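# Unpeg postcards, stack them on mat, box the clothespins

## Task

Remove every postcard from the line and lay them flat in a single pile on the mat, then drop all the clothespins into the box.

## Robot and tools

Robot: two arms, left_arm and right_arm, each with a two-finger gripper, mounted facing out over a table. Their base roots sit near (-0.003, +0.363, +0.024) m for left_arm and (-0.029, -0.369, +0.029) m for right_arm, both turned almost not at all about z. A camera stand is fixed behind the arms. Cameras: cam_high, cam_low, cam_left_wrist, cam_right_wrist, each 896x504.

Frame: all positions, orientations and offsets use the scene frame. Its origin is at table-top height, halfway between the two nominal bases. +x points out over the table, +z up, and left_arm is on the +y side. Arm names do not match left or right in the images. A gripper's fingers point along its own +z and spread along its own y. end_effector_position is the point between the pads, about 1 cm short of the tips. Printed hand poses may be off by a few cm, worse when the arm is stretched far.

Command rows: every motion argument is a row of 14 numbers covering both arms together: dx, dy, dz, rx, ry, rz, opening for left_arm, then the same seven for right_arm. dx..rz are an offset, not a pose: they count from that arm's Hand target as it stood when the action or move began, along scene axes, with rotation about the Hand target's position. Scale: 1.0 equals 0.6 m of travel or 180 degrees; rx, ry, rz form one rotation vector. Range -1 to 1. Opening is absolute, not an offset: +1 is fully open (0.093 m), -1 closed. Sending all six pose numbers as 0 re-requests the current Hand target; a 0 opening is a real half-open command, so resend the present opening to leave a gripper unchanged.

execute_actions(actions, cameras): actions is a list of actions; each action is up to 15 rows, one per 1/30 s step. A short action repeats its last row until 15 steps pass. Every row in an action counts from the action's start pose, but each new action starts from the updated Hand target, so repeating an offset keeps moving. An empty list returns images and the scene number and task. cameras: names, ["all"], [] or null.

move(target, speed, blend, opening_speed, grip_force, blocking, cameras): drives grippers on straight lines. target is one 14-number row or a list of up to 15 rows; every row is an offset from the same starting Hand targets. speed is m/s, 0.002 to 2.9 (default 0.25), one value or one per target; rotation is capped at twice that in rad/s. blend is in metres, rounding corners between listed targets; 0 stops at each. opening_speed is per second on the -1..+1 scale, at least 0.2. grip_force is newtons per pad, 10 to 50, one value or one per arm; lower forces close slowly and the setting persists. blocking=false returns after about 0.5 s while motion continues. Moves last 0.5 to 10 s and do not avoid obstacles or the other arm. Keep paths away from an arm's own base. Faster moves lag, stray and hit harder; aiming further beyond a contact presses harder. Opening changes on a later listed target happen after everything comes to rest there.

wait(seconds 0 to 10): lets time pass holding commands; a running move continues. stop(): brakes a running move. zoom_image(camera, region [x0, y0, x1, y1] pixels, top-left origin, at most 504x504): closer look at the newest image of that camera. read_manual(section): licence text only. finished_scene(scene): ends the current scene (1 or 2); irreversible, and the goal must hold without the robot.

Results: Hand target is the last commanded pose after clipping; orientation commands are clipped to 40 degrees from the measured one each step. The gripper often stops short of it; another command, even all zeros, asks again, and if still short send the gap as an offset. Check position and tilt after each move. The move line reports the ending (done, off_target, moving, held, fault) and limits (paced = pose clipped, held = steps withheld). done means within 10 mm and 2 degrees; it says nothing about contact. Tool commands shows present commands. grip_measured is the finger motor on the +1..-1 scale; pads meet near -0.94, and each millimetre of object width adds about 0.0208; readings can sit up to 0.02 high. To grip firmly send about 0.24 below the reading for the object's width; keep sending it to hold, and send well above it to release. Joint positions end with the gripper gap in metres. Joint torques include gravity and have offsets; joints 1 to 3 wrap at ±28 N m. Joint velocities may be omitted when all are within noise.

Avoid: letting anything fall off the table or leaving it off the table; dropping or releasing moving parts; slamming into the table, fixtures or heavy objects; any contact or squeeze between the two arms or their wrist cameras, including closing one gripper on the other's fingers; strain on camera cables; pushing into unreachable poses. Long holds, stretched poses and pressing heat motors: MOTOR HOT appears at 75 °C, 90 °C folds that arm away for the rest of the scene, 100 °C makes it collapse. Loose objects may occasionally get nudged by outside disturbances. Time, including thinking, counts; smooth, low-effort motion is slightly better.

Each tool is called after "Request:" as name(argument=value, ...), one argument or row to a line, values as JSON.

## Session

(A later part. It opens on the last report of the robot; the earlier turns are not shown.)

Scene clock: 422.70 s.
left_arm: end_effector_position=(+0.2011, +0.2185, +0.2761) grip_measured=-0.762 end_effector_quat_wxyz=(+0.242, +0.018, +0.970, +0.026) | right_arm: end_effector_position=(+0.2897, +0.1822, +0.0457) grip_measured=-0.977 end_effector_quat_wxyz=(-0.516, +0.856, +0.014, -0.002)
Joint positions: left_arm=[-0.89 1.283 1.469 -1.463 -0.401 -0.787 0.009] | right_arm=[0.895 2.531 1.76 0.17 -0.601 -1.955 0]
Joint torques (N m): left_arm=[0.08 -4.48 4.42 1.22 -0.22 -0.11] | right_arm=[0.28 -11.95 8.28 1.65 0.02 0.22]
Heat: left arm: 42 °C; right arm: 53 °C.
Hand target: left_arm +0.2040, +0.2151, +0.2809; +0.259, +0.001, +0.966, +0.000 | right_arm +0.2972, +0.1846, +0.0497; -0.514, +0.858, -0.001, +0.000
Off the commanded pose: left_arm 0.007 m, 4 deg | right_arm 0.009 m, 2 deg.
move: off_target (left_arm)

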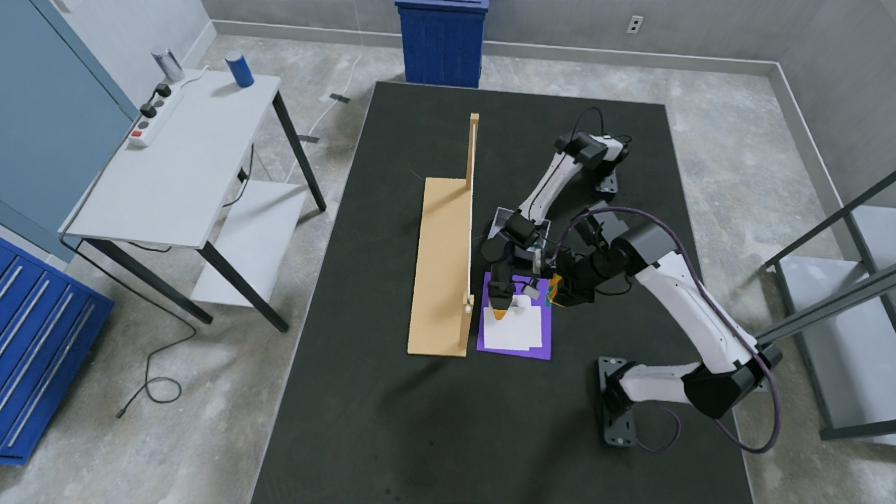

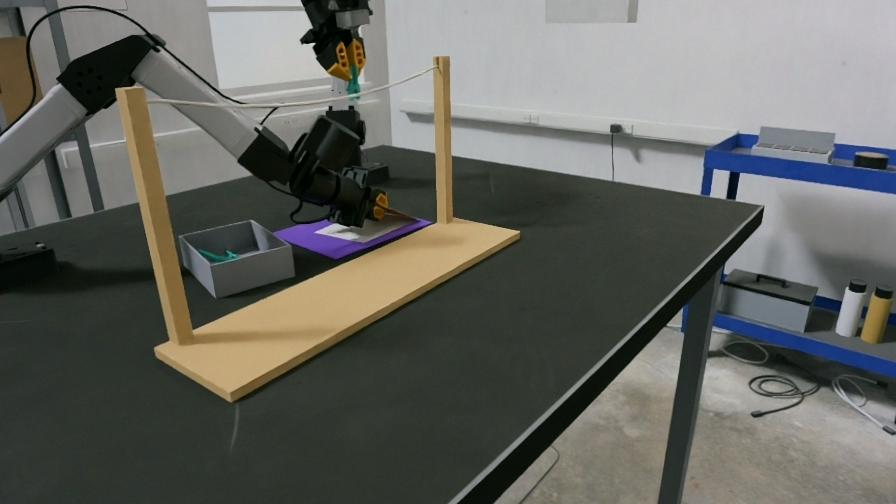

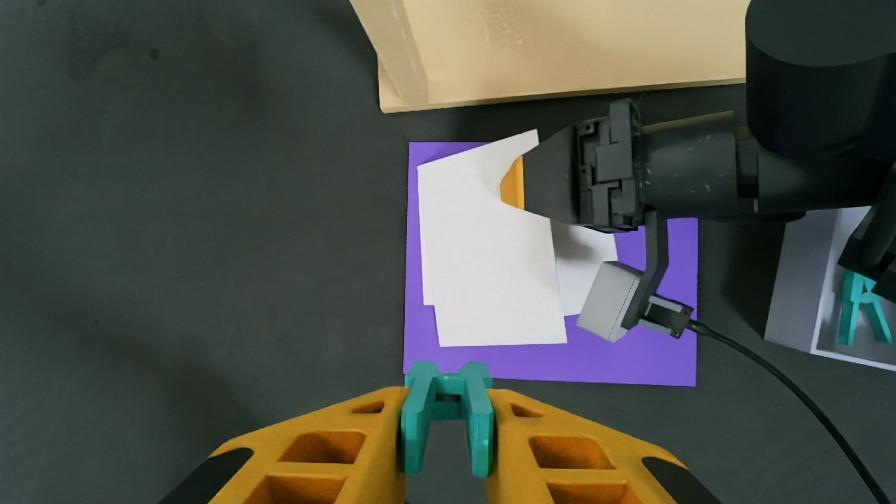

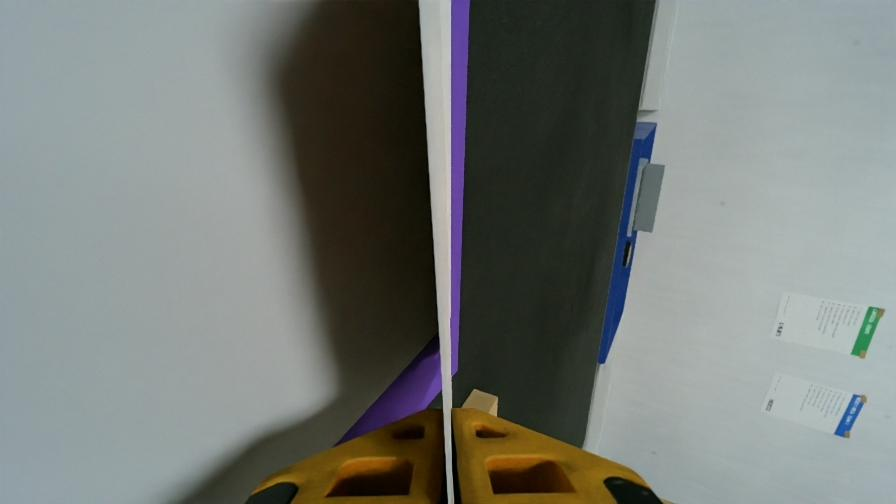

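Request:
move(
  target=[0.02,0.033,-0.355,0,0,0,-0.8,0,0,0,0,0,0,-1],
  speed=0.2,
  cameras=["all"],
)

Scene clock: 425.20 s.
left_arm: end_effector_position=(+0.2095, +0.2383, +0.0684) grip_measured=-0.762 end_effector_quat_wxyz=(+0.247, +0.006, +0.969, +0.012) | right_arm: end_effector_position=(+0.2897, +0.1822, +0.0457) grip_measured=-0.977 end_effector_quat_wxyz=(-0.516, +0.856, +0.014, -0.002)
Joint positions: left_arm=[-0.78 1.208 0.564 -0.57 -0.357 -0.697 0.009] | right_arm=[0.895 2.531 1.76 0.17 -0.601 -1.955 0]
Joint torques (N m): left_arm=[0.2 -1.91 4.49 1.45 -0.22 0.21] | right_arm=[0.25 -11.89 8.31 1.63 0.03 0.23]
Heat: left arm: 42 °C; right arm: 53 °C.
Hand target: left_arm +0.2160, +0.2349, +0.0679; +0.259, +0.001, +0.966, +0.000 | right_arm +0.2972, +0.1846, +0.0497; -0.514, +0.858, -0.001, +0.000
Off the commanded pose: left_arm 0.007 m, 2 deg | right_arm 0.009 m, 2 deg.
move: done

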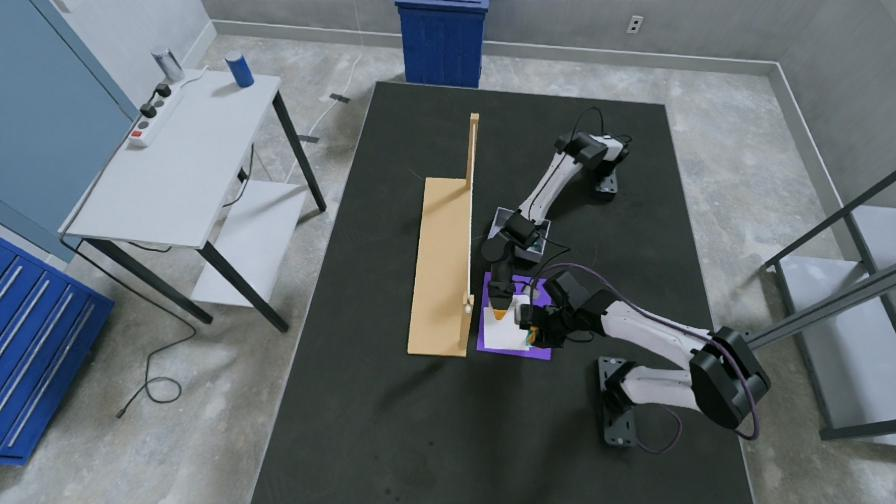

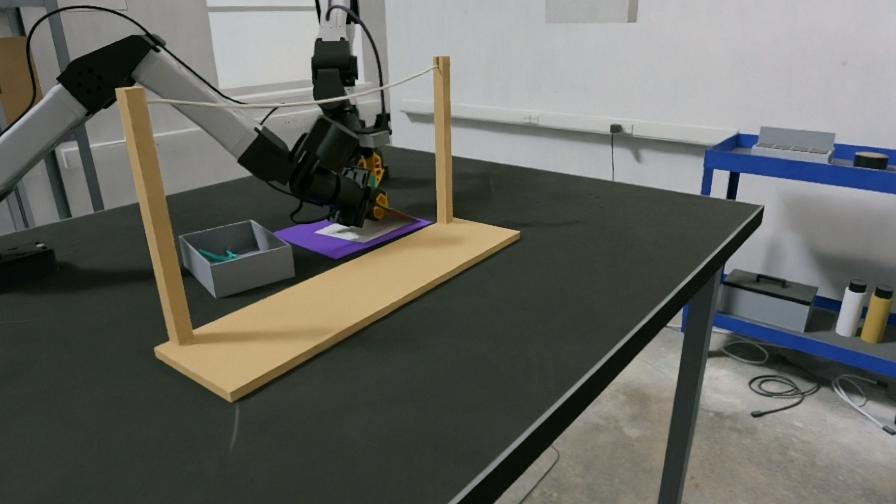

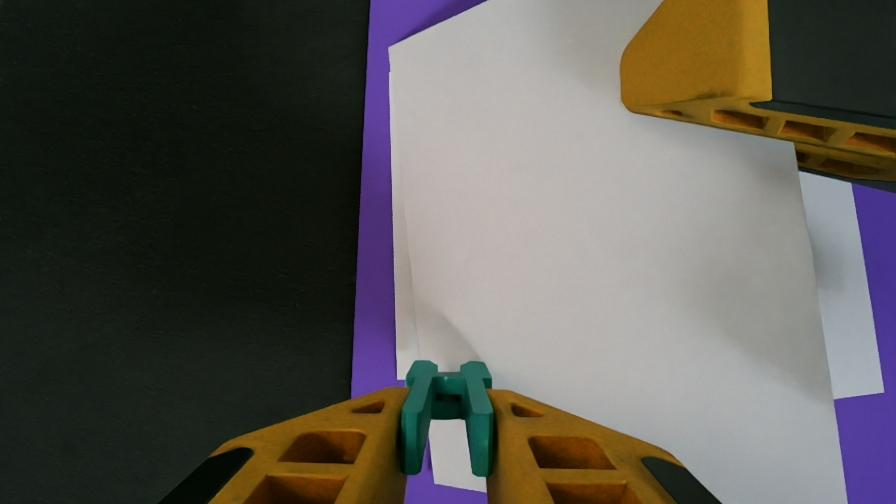

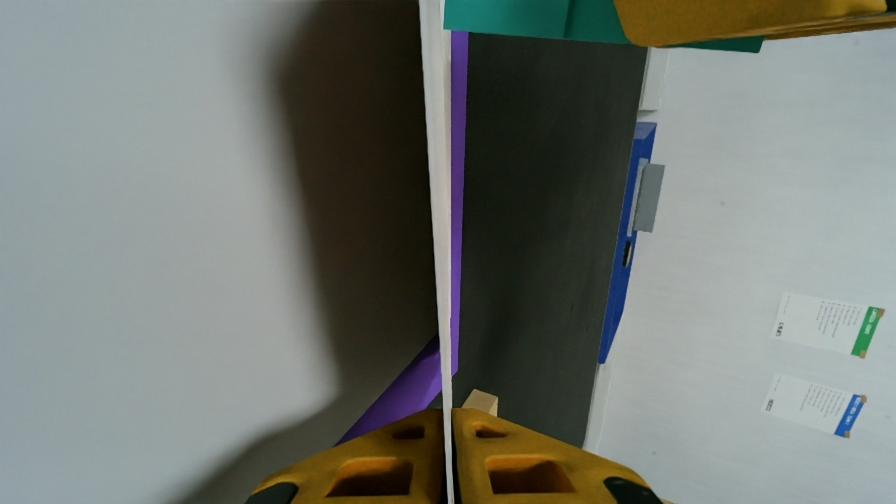

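Request:
move(
  target=[
    [0.042,-0.01,-0.01,0,0,0,-0.8,0,0,0,0,0,0,-1],
    [0.042,-0.01,-0.055,0,0,0,-0.8,0,0,0,0,0,0,-1],
  ],
  speed=0.08,
  cameras=["all"],
)

Scene clock: 427.20 s.
left_arm: end_effector_position=(+0.2425, +0.2495, +0.0539) grip_measured=-0.762 end_effector_quat_wxyz=(+0.274, -0.010, +0.960, +0.052) | right_arm: end_effector_position=(+0.2998, +0.1762, +0.0457) grip_measured=-0.977 end_effector_quat_wxyz=(-0.516, +0.856, +0.006, +0.003)
Joint positions: left_arm=[-0.705 1.348 0.564 -0.41 -0.432 -0.636 0.009] | right_arm=[0.876 2.531 1.76 0.17 -0.601 -1.955 0]
Joint torques (N m): left_arm=[-0.4 -0.08 2.55 1.93 0.68 0.14] | right_arm=[0.88 -11.95 8.29 1.64 0.01 0.22]
Heat: left arm: 42 °C; right arm: 53 °C.
Hand target: left_arm +0.2412, +0.2289, +0.0349; +0.259, +0.001, +0.966, +0.000 | right_arm +0.2972, +0.1846, +0.0497; -0.514, +0.858, -0.001, +0.000
Off the commanded pose: left_arm 0.028 m, 6 deg | right_arm 0.010 m, 1 deg.
move: off_target (left_arm)

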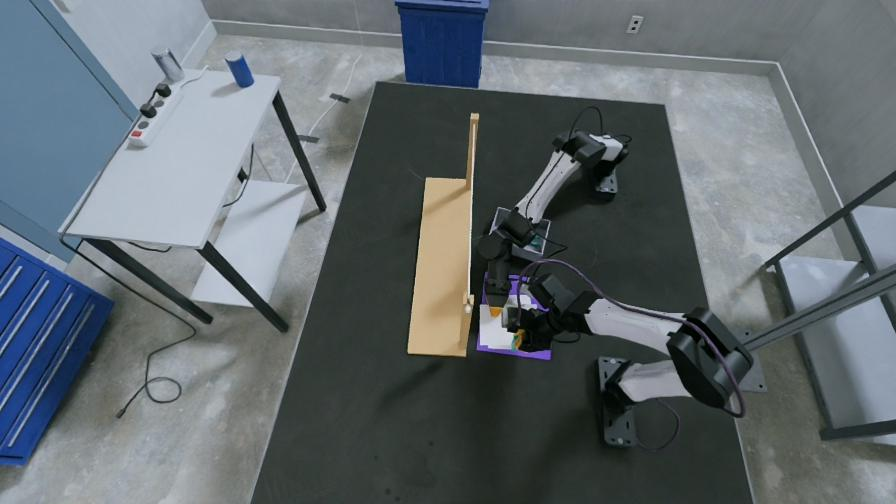

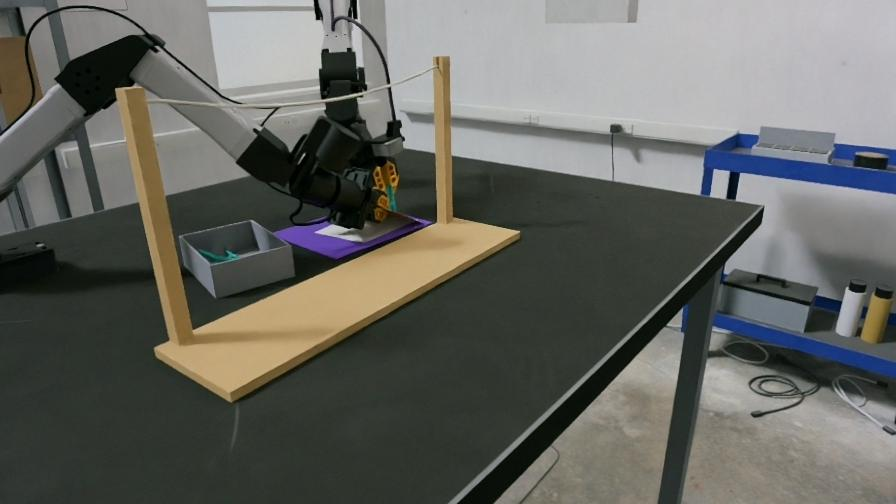

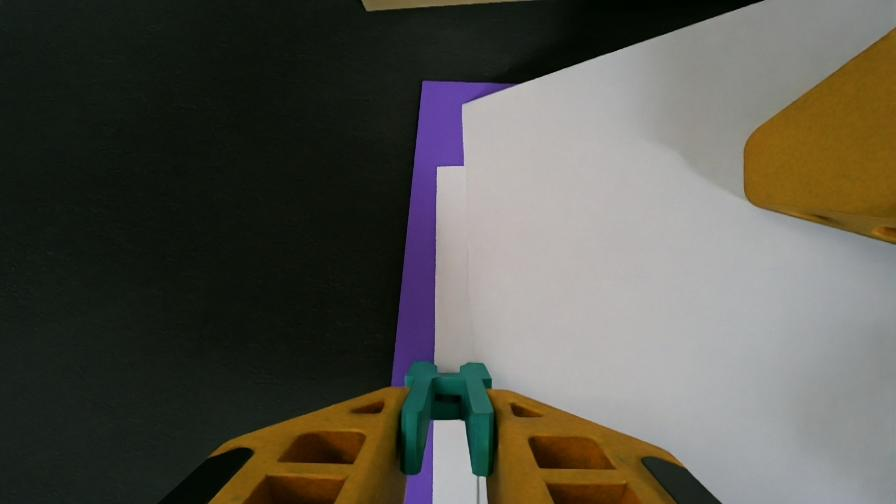

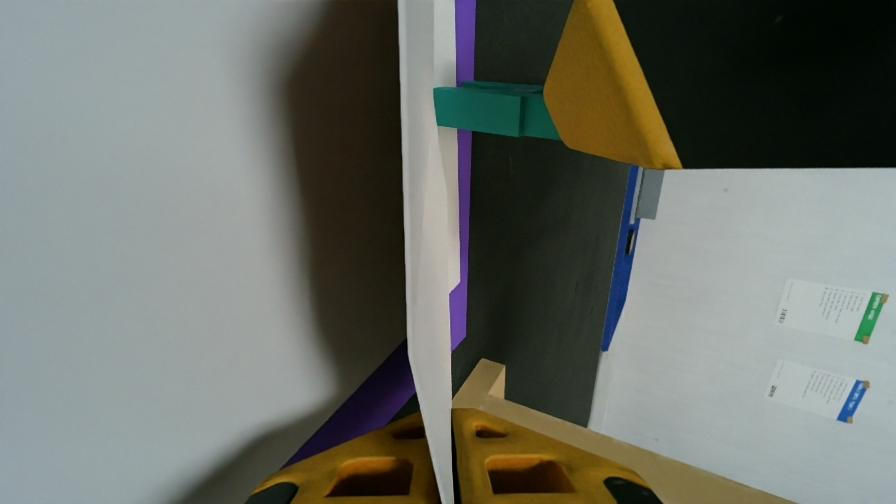

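Request:
move(
  target=[
    [0.0,0.0,0.067,0,0,0,-0.8,0,0,0,0,0,0,-1],
    [-0.01,-0.04,0.067,0,0,0,-0.8,0,0,0,0,0,0,-1],
  ],
  speed=0.1,
  cameras=["cam_left_wrist","cam_right_wrist"],
)

Request:
move(
  target=[0,0,-0.03,0,0,0,-0.8,0,0,0,0,0,0,-1],
  speed=0.06,
  cameras=["cam_left_wrist","cam_right_wrist"],
)

Scene clock: 429.40 s.
left_arm: end_effector_position=(+0.2366, +0.2217, +0.0708) grip_measured=-0.762 end_effector_quat_wxyz=(+0.268, -0.001, +0.963, +0.027) | right_arm: end_effector_position=(+0.2998, +0.1762, +0.0457) grip_measured=-0.977 end_effector_quat_wxyz=(-0.516, +0.856, +0.006, +0.003)
Joint positions: left_arm=[-0.784 1.346 0.648 -0.504 -0.41 -0.703 0.009] | right_arm=[0.876 2.531 1.76 0.17 -0.601 -1.955 0]
Joint torques (N m): left_arm=[-1.59 -2.14 8.17 0.87 0.07 -0.14] | right_arm=[0.92 -11.96 8.31 1.63 0.01 0.22]
Heat: left arm: 42 °C; right arm: 54 °C.
Hand target: left_arm +0.2352, +0.2049, +0.0751; +0.259, +0.001, +0.966, +0.000 | right_arm +0.2972, +0.1846, +0.0497; -0.514, +0.858, -0.001, +0.000
Off the commanded pose: left_arm 0.017 m, 3 deg | right_arm 0.010 m, 1 deg.
move: off_target (left_arm)
Images, in order (width x height): cam_left_wrist 896x504, cam_right_wrist 896x504.

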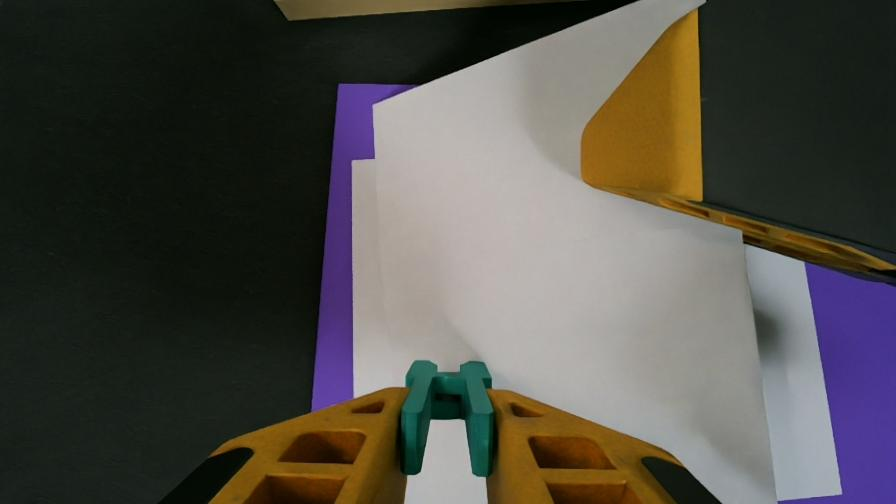

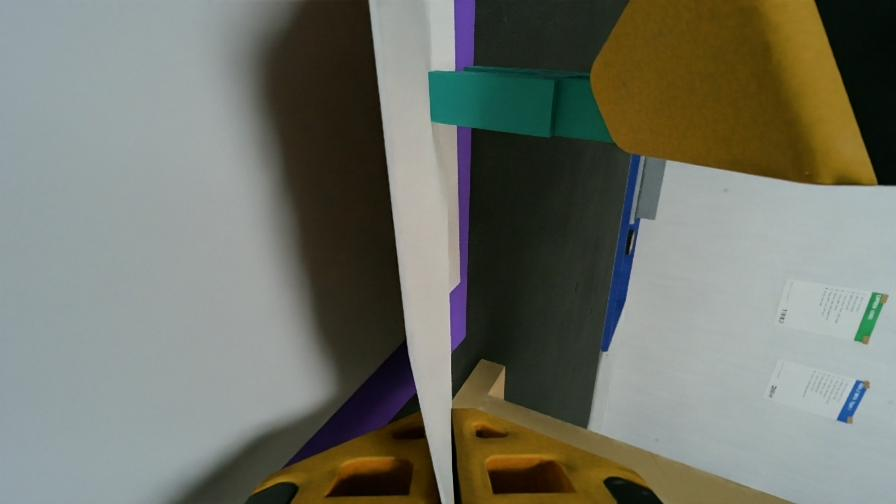

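Scene clock: 430.40 s.
left_arm: end_effector_position=(+0.2384, +0.2248, +0.0676) grip_measured=-0.762 end_effector_quat_wxyz=(+0.271, -0.001, +0.962, +0.042) | right_arm: end_effector_position=(+0.2998, +0.1762, +0.0457) grip_measured=-0.977 end_effector_quat_wxyz=(-0.516, +0.856, +0.005, +0.002)
Joint positions: left_arm=[-0.788 1.368 0.648 -0.499 -0.438 -0.705 0.009] | right_arm=[0.876 2.531 1.76 0.17 -0.601 -1.952 0]
Joint torques (N m): left_arm=[-1.57 -1.32 4.37 1.52 0.35 -0.16] | right_arm=[0.92 -11.97 8.32 1.64 0.01 0.2]
Heat: left arm: 42 °C; right arm: 54 °C.
Hand target: left_arm +0.2352, +0.2049, +0.0571; +0.259, +0.001, +0.966, +0.000 | right_arm +0.2972, +0.1846, +0.0497; -0.514, +0.858, -0.001, +0.000
Off the commanded pose: left_arm 0.023 m, 5 deg | right_arm 0.010 m, 1 deg.
move: off_target (left_arm)
Images, in order (width x height): cam_left_wrist 896x504, cam_right_wrist 896x504.

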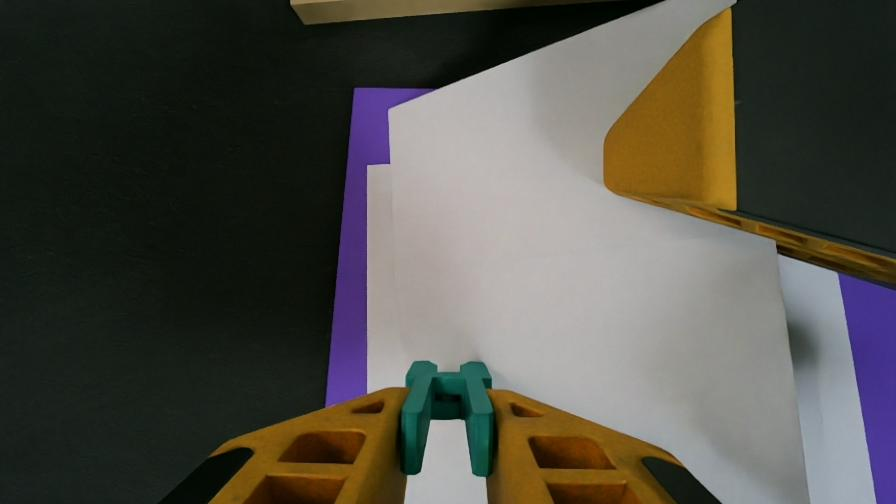

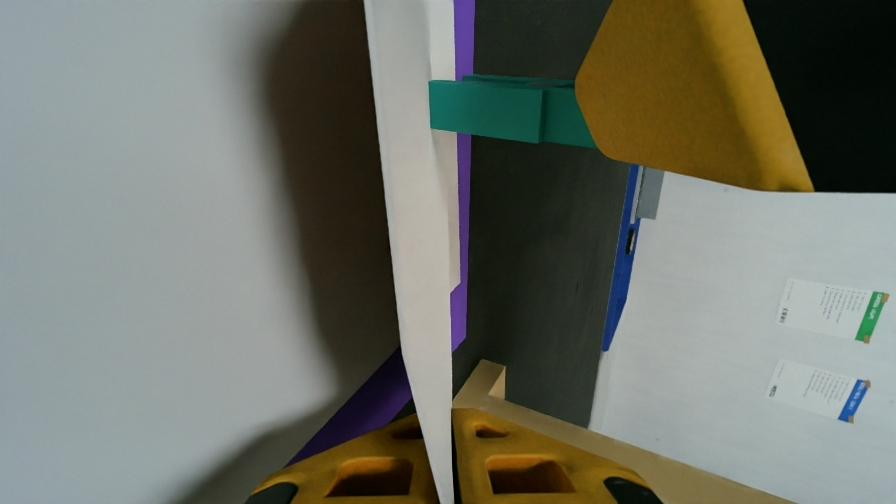

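Request:
move(
  target=[0,-0.03,-0.03,0,0,0,-0.8,0,0,0,0,0,0,-1],
  speed=0.06,
  cameras=["cam_left_wrist","cam_right_wrist"],
)

Scene clock: 431.70 s.
left_arm: end_effector_position=(+0.2402, +0.2281, +0.0617) grip_measured=-0.762 end_effector_quat_wxyz=(+0.294, -0.002, +0.952, +0.090) | right_arm: end_effector_position=(+0.2998, +0.1762, +0.0457) grip_measured=-0.977 end_effector_quat_wxyz=(-0.516, +0.856, +0.004, +0.002)
Joint positions: left_arm=[-0.841 1.435 0.651 -0.492 -0.559 -0.754 0.009] | right_arm=[0.876 2.531 1.76 0.17 -0.601 -1.95 0]
Joint torques (N m): left_arm=[-2.09 -0.25 4.89 1.72 1.32 -0.3] | right_arm=[0.91 -11.88 8.35 1.62 0.02 0.19]
Heat: left arm: 42 °C; right arm: 54 °C.
Hand target: left_arm +0.2352, +0.1869, +0.0391; +0.259, +0.001, +0.966, +0.000 | right_arm +0.2972, +0.1846, +0.0497; -0.514, +0.858, -0.001, +0.000
Off the commanded pose: left_arm 0.047 m, 11 deg | right_arm 0.010 m, 1 deg.
move: off_target (left_arm)
Images, in order (width x height): cam_left_wrist 896x504, cam_right_wrist 896x504.

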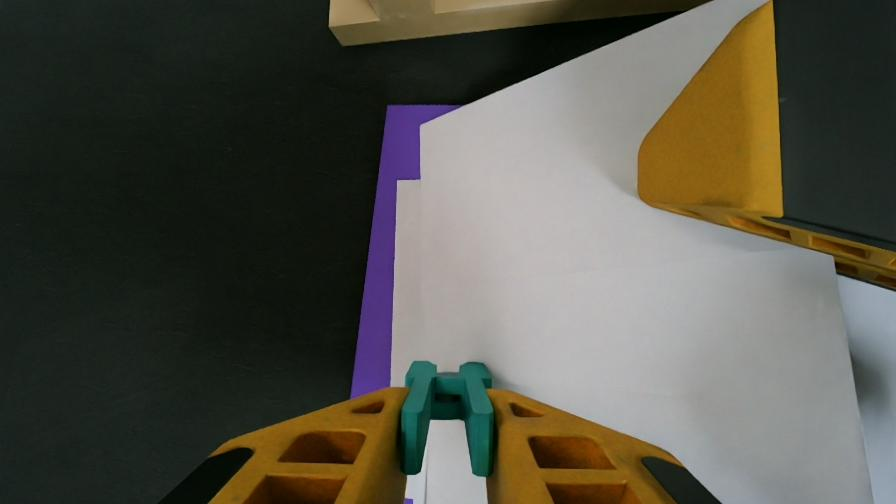

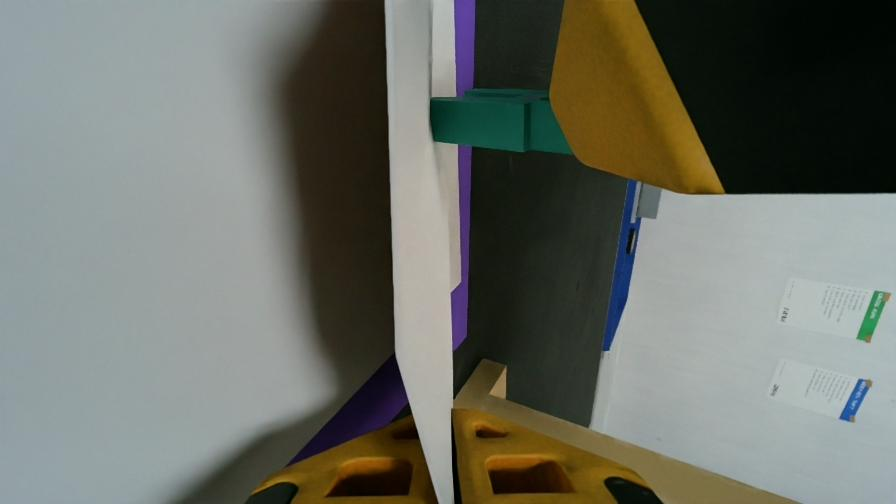

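Now open right gradually.

Request:
move(
  target=[0,0,0,0,0,0,-0.8,0,0,0,0,0,0,-0.6],
  opening_speed=0.3,
  cameras=["cam_left_wrist","cam_right_wrist"],
)

Scene clock: 433.60 s.
left_arm: end_effector_position=(+0.2410, +0.2267, +0.0580) grip_measured=-0.762 end_effector_quat_wxyz=(+0.293, -0.003, +0.952, +0.091) | right_arm: end_effector_position=(+0.3021, +0.1701, +0.0276) grip_measured=-0.603 end_effector_quat_wxyz=(-0.498, +0.867, -0.009, -0.001)
Joint positions: left_arm=[-0.843 1.453 0.651 -0.478 -0.559 -0.76 0.009] | right_arm=[0.872 2.553 1.76 0.147 -0.581 -1.95 0.016]
Joint torques (N m): left_arm=[-1.95 -1.37 4.88 1.65 1.32 -0.22] | right_arm=[1.25 -13.65 8.17 1.81 -0.21 0.18]
Heat: left arm: 42 °C; right arm: 54 °C.
Hand target: left_arm +0.2352, +0.1869, +0.0391; +0.259, +0.001, +0.966, +0.000 | right_arm +0.2972, +0.1846, +0.0497; -0.514, +0.858, -0.001, +0.000
Off the commanded pose: left_arm 0.044 m, 11 deg | right_arm 0.027 m, 2 deg.
move: off_target (left_arm, right_arm)
Images, in order (width x height): cam_left_wrist 896x504, cam_right_wrist 896x504.

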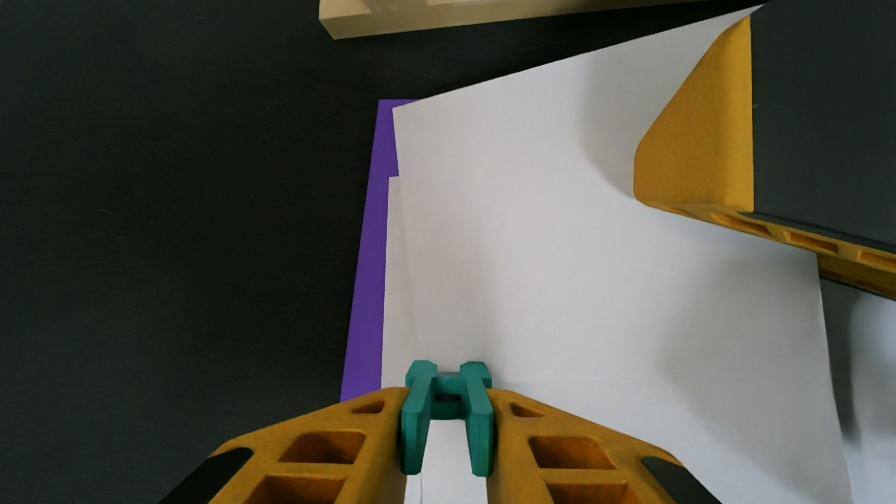

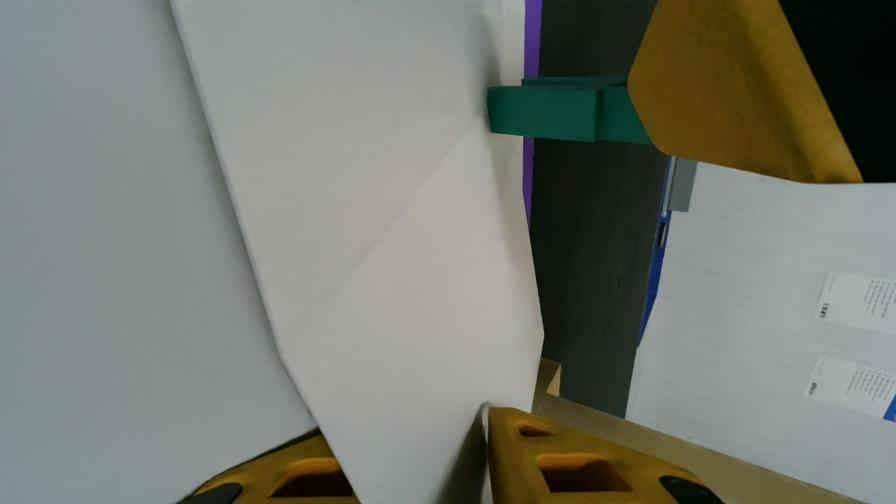

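Request:
move(
  target=[0,0,0,0,0,0,-0.8,0,-0.13,-0.01,0,0,0,-0.6],
  speed=0.1,
  cameras=["all"],
)

Scene clock: 435.30 s.
left_arm: end_effector_position=(+0.2501, +0.1927, +0.0564) grip_measured=-0.762 end_effector_quat_wxyz=(+0.301, -0.010, +0.954, +0.011) | right_arm: end_effector_position=(+0.2932, +0.1112, +0.0268) grip_measured=-0.603 end_effector_quat_wxyz=(-0.503, +0.864, -0.007, -0.004)
Joint positions: left_arm=[-0.849 1.473 0.651 -0.334 -0.462 -0.766 0.009] | right_arm=[0.801 2.401 1.448 0.283 -0.649 -2.001 0.016]
Joint torques (N m): left_arm=[-0.72 -1.83 4.44 0.86 0.4 -0.06] | right_arm=[-0.5 -14.22 3.56 1.79 -0.43 -0.06]
Heat: left arm: 42 °C; right arm: 54 °C.
Hand target: left_arm +0.2352, +0.1869, +0.0391; +0.259, +0.001, +0.966, +0.000 | right_arm +0.2972, +0.1066, +0.0437; -0.514, +0.858, -0.001, +0.000
Off the commanded pose: left_arm 0.024 m, 5 deg | right_arm 0.018 m, 2 deg.
move: off_target (left_arm, right_arm)

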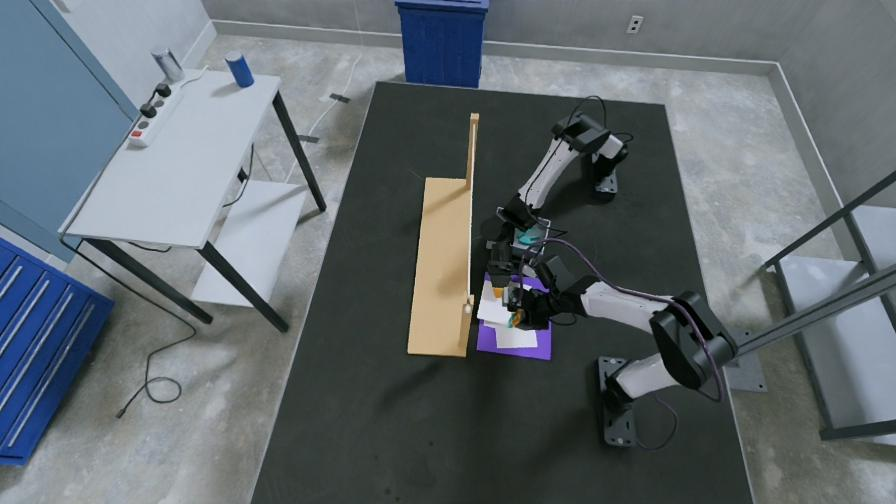

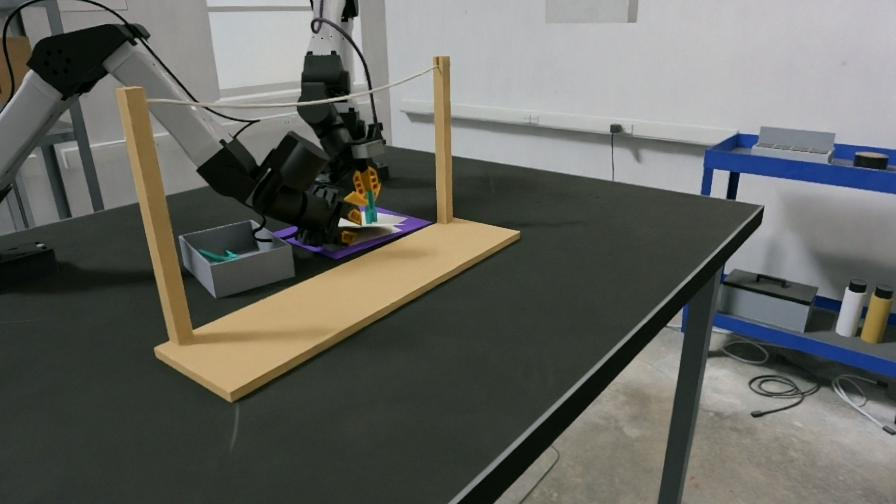

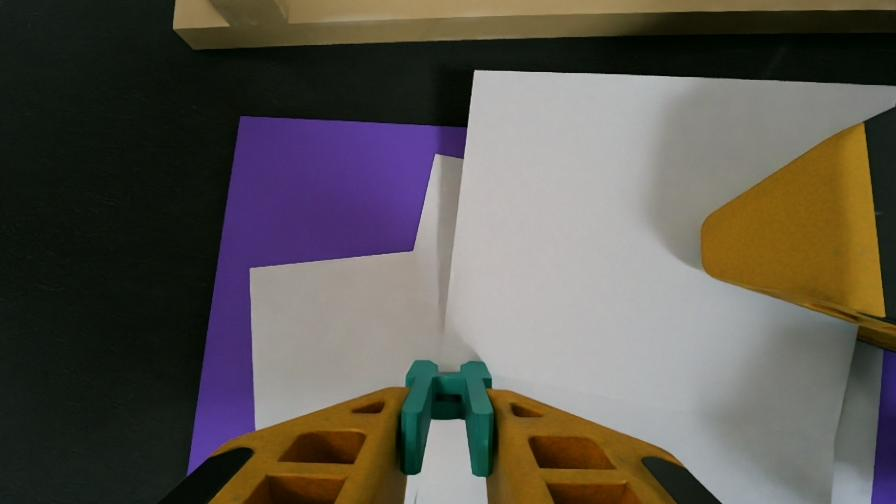

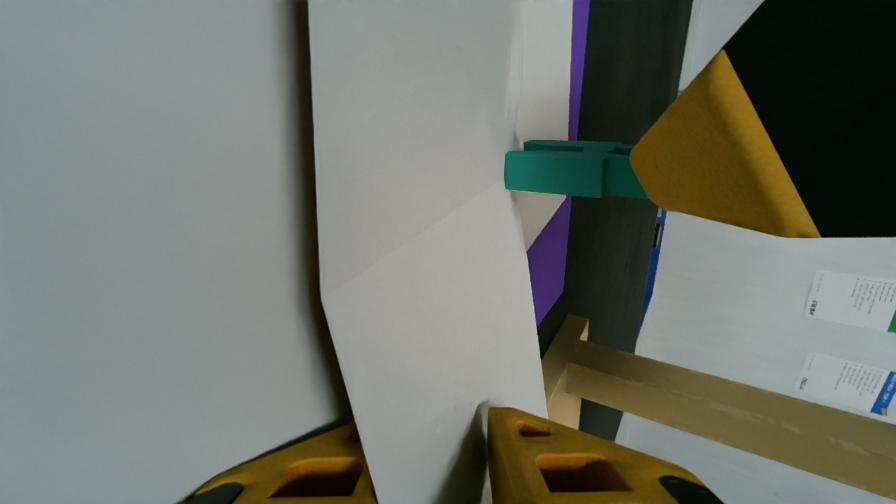

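Request:
move(
  target=[0,0,0.05,0,0,0,-0.8,0,0,0,0,0,0,-1],
  speed=0.1,
  opening_speed=0.5,
  cameras=["cam_left_wrist","cam_right_wrist"],
)

Scene clock: 436.97 s.
left_arm: end_effector_position=(+0.2357, +0.1972, +0.0577) grip_measured=-0.762 end_effector_quat_wxyz=(+0.260, +0.003, +0.965, +0.020) | right_arm: end_effector_position=(+0.2931, +0.1146, +0.0408) grip_measured=-0.977 end_effector_quat_wxyz=(-0.523, +0.852, +0.009, -0.001)
Joint positions: left_arm=[-0.849 1.452 0.683 -0.462 -0.412 -0.766 0.009] | right_arm=[0.798 2.387 1.442 0.323 -0.681 -2.002 0]
Joint torques (N m): left_arm=[-0.76 -5.45 7.79 0.63 -0.02 -0.03] | right_arm=[-0.29 -13.14 3.92 1.47 -0.2 -0.05]
Heat: left arm: 42 °C; right arm: 54 °C.
Hand target: left_arm +0.2352, +0.1869, +0.0691; +0.259, +0.001, +0.966, +0.000 | right_arm +0.2972, +0.1066, +0.0437; -0.514, +0.858, -0.001, +0.000
Off the commanded pose: left_arm 0.015 m, 2 deg | right_arm 0.009 m, 2 deg.
move: off_target (left_arm)
Images, in order (width x height): cam_left_wrist 896x504, cam_right_wrist 896x504.

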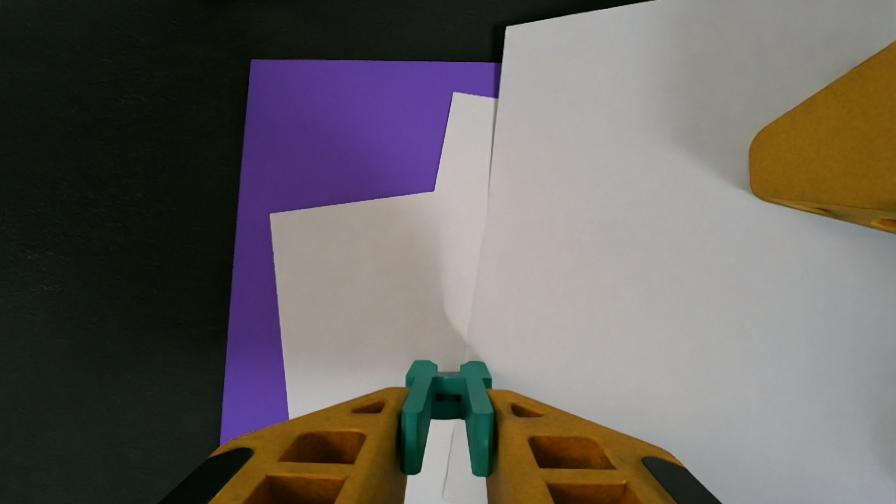

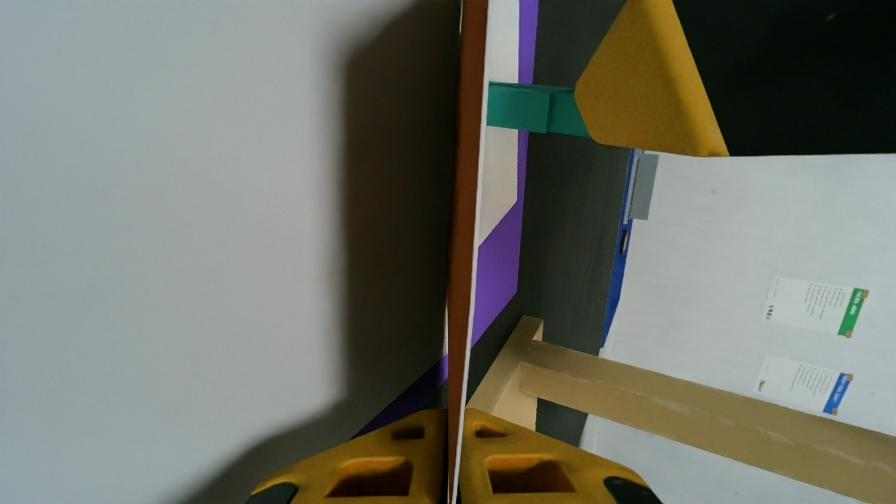

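Request:
move(
  target=[-0.06,0.06,0.3,0,0,0,-0.8,0,0,0.03,0,0,0,-1],
  speed=0.2,
  cameras=["cam_left_wrist","cam_right_wrist","cam_high"],
)

Scene clock: 439.27 s.
left_arm: end_effector_position=(+0.2018, +0.2245, +0.2367) grip_measured=-0.762 end_effector_quat_wxyz=(+0.252, +0.007, +0.968, +0.012) | right_arm: end_effector_position=(+0.2928, +0.1123, +0.0433) grip_measured=-0.977 end_effector_quat_wxyz=(-0.515, +0.857, +0.003, -0.003)
Joint positions: left_arm=[-0.866 1.187 1.231 -1.28 -0.392 -0.778 0.009] | right_arm=[0.798 2.37 1.442 0.286 -0.67 -2.002 0]
Joint torques (N m): left_arm=[-0.92 -2.74 8.75 0.64 -0.29 -0.11] | right_arm=[-0.27 -15.09 4.72 1.32 -0.2 -0.03]
Heat: left arm: 43 °C; right arm: 55 °C.
Hand target: left_arm +0.1992, +0.2229, +0.2491; +0.259, +0.001, +0.966, +0.000 | right_arm +0.2972, +0.1066, +0.0617; -0.514, +0.858, -0.001, +0.000
Off the commanded pose: left_arm 0.013 m, 2 deg | right_arm 0.020 m, 1 deg.
move: off_target (left_arm, right_arm)
Images, in order (width x height): cam_high 896x504, cam_left_wrist 896x504, cam_right_wrist 896x504.

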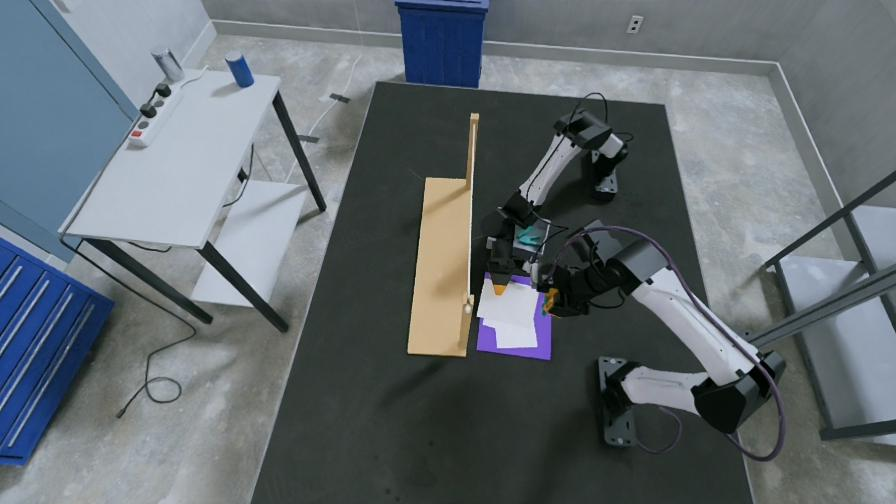

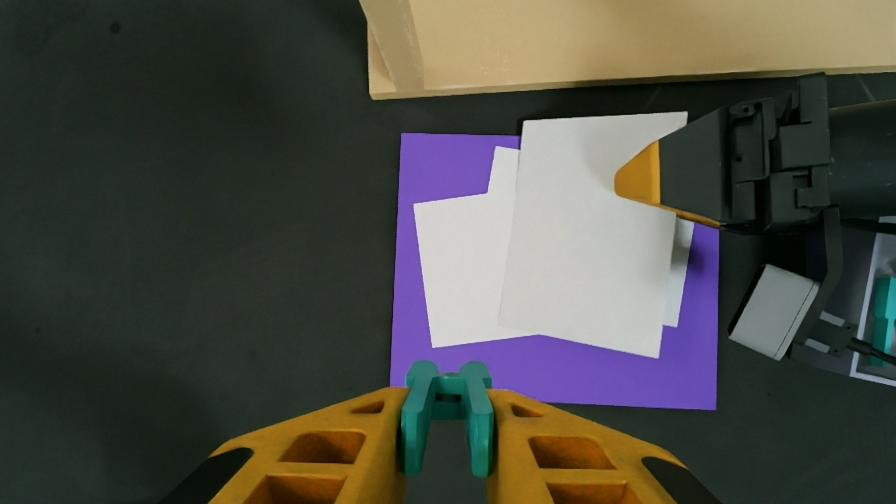

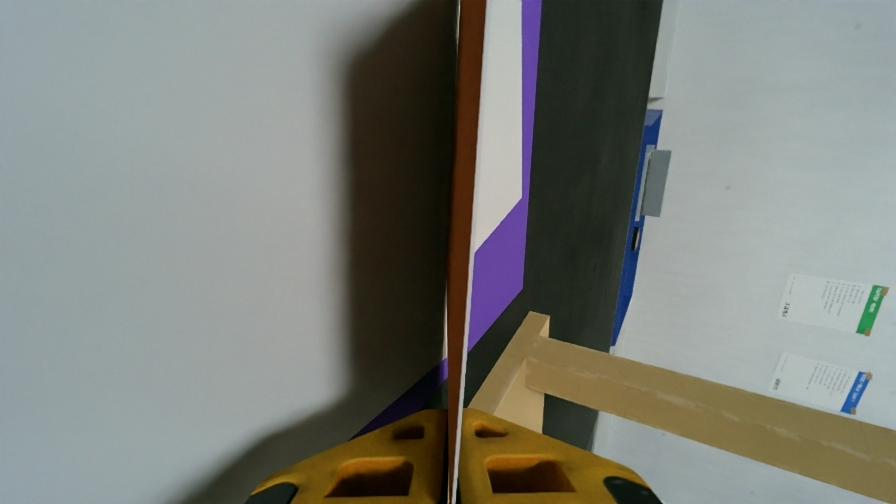

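Request:
move(
  target=[0,0,0,0,0,0,-0.8,0,0,-0.07,0,0,0,-1],
  speed=0.06,
  cameras=["cam_left_wrist","cam_right_wrist"],
)

Scene clock: 441.10 s.
left_arm: end_effector_position=(+0.2018, +0.2245, +0.2367) grip_measured=-0.762 end_effector_quat_wxyz=(+0.252, +0.007, +0.968, +0.012) | right_arm: end_effector_position=(+0.2958, +0.1150, +0.0387) grip_measured=-0.977 end_effector_quat_wxyz=(-0.531, +0.847, +0.013, +0.004)
Joint positions: left_arm=[-0.866 1.187 1.231 -1.28 -0.392 -0.778 0.009] | right_arm=[0.793 2.402 1.439 0.365 -0.689 -2.002 0]
Joint torques (N m): left_arm=[-0.96 -2.77 8.73 0.64 -0.29 -0.11] | right_arm=[-0.27 -9.7 3.41 1.67 -0.11 -0.04]
Heat: left arm: 43 °C; right arm: 55 °C.
Hand target: left_arm +0.1992, +0.2229, +0.2491; +0.259, +0.001, +0.966, +0.000 | right_arm +0.2972, +0.1066, +0.0197; -0.514, +0.858, -0.001, +0.000
Off the commanded pose: left_arm 0.013 m, 2 deg | right_arm 0.021 m, 3 deg.
move: off_target (left_arm, right_arm)
Images, in order (width x height): cam_left_wrist 896x504, cam_right_wrist 896x504.

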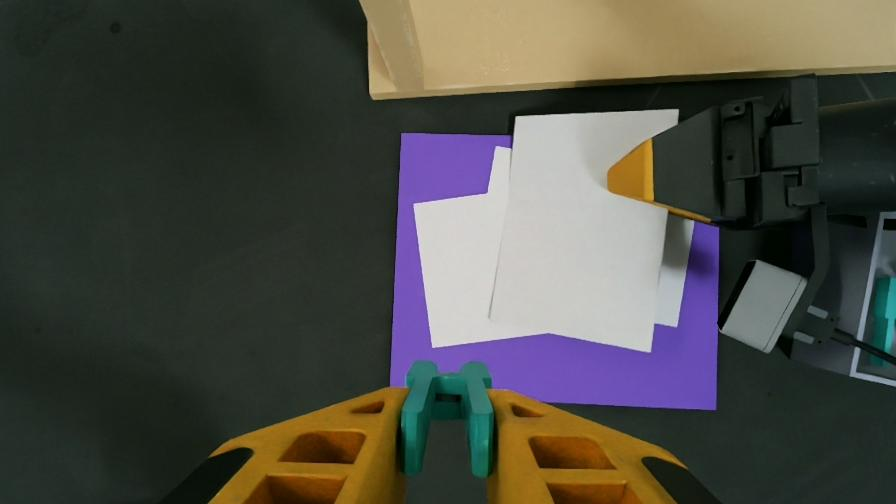

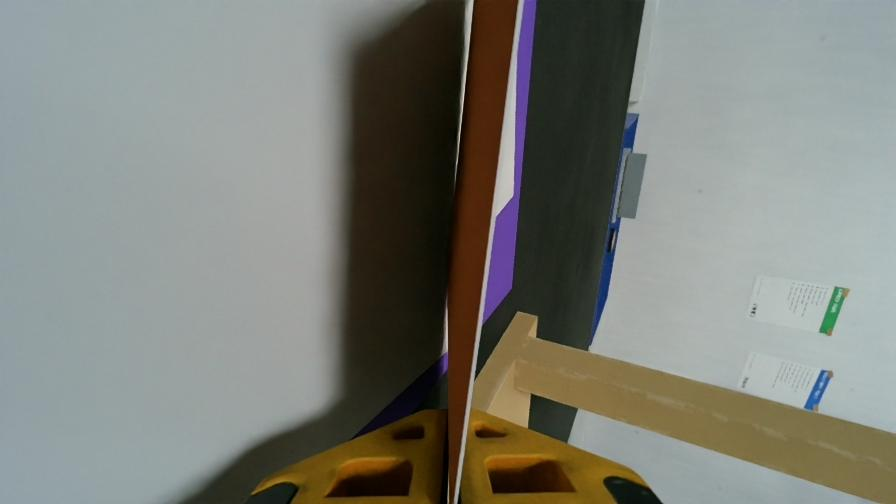

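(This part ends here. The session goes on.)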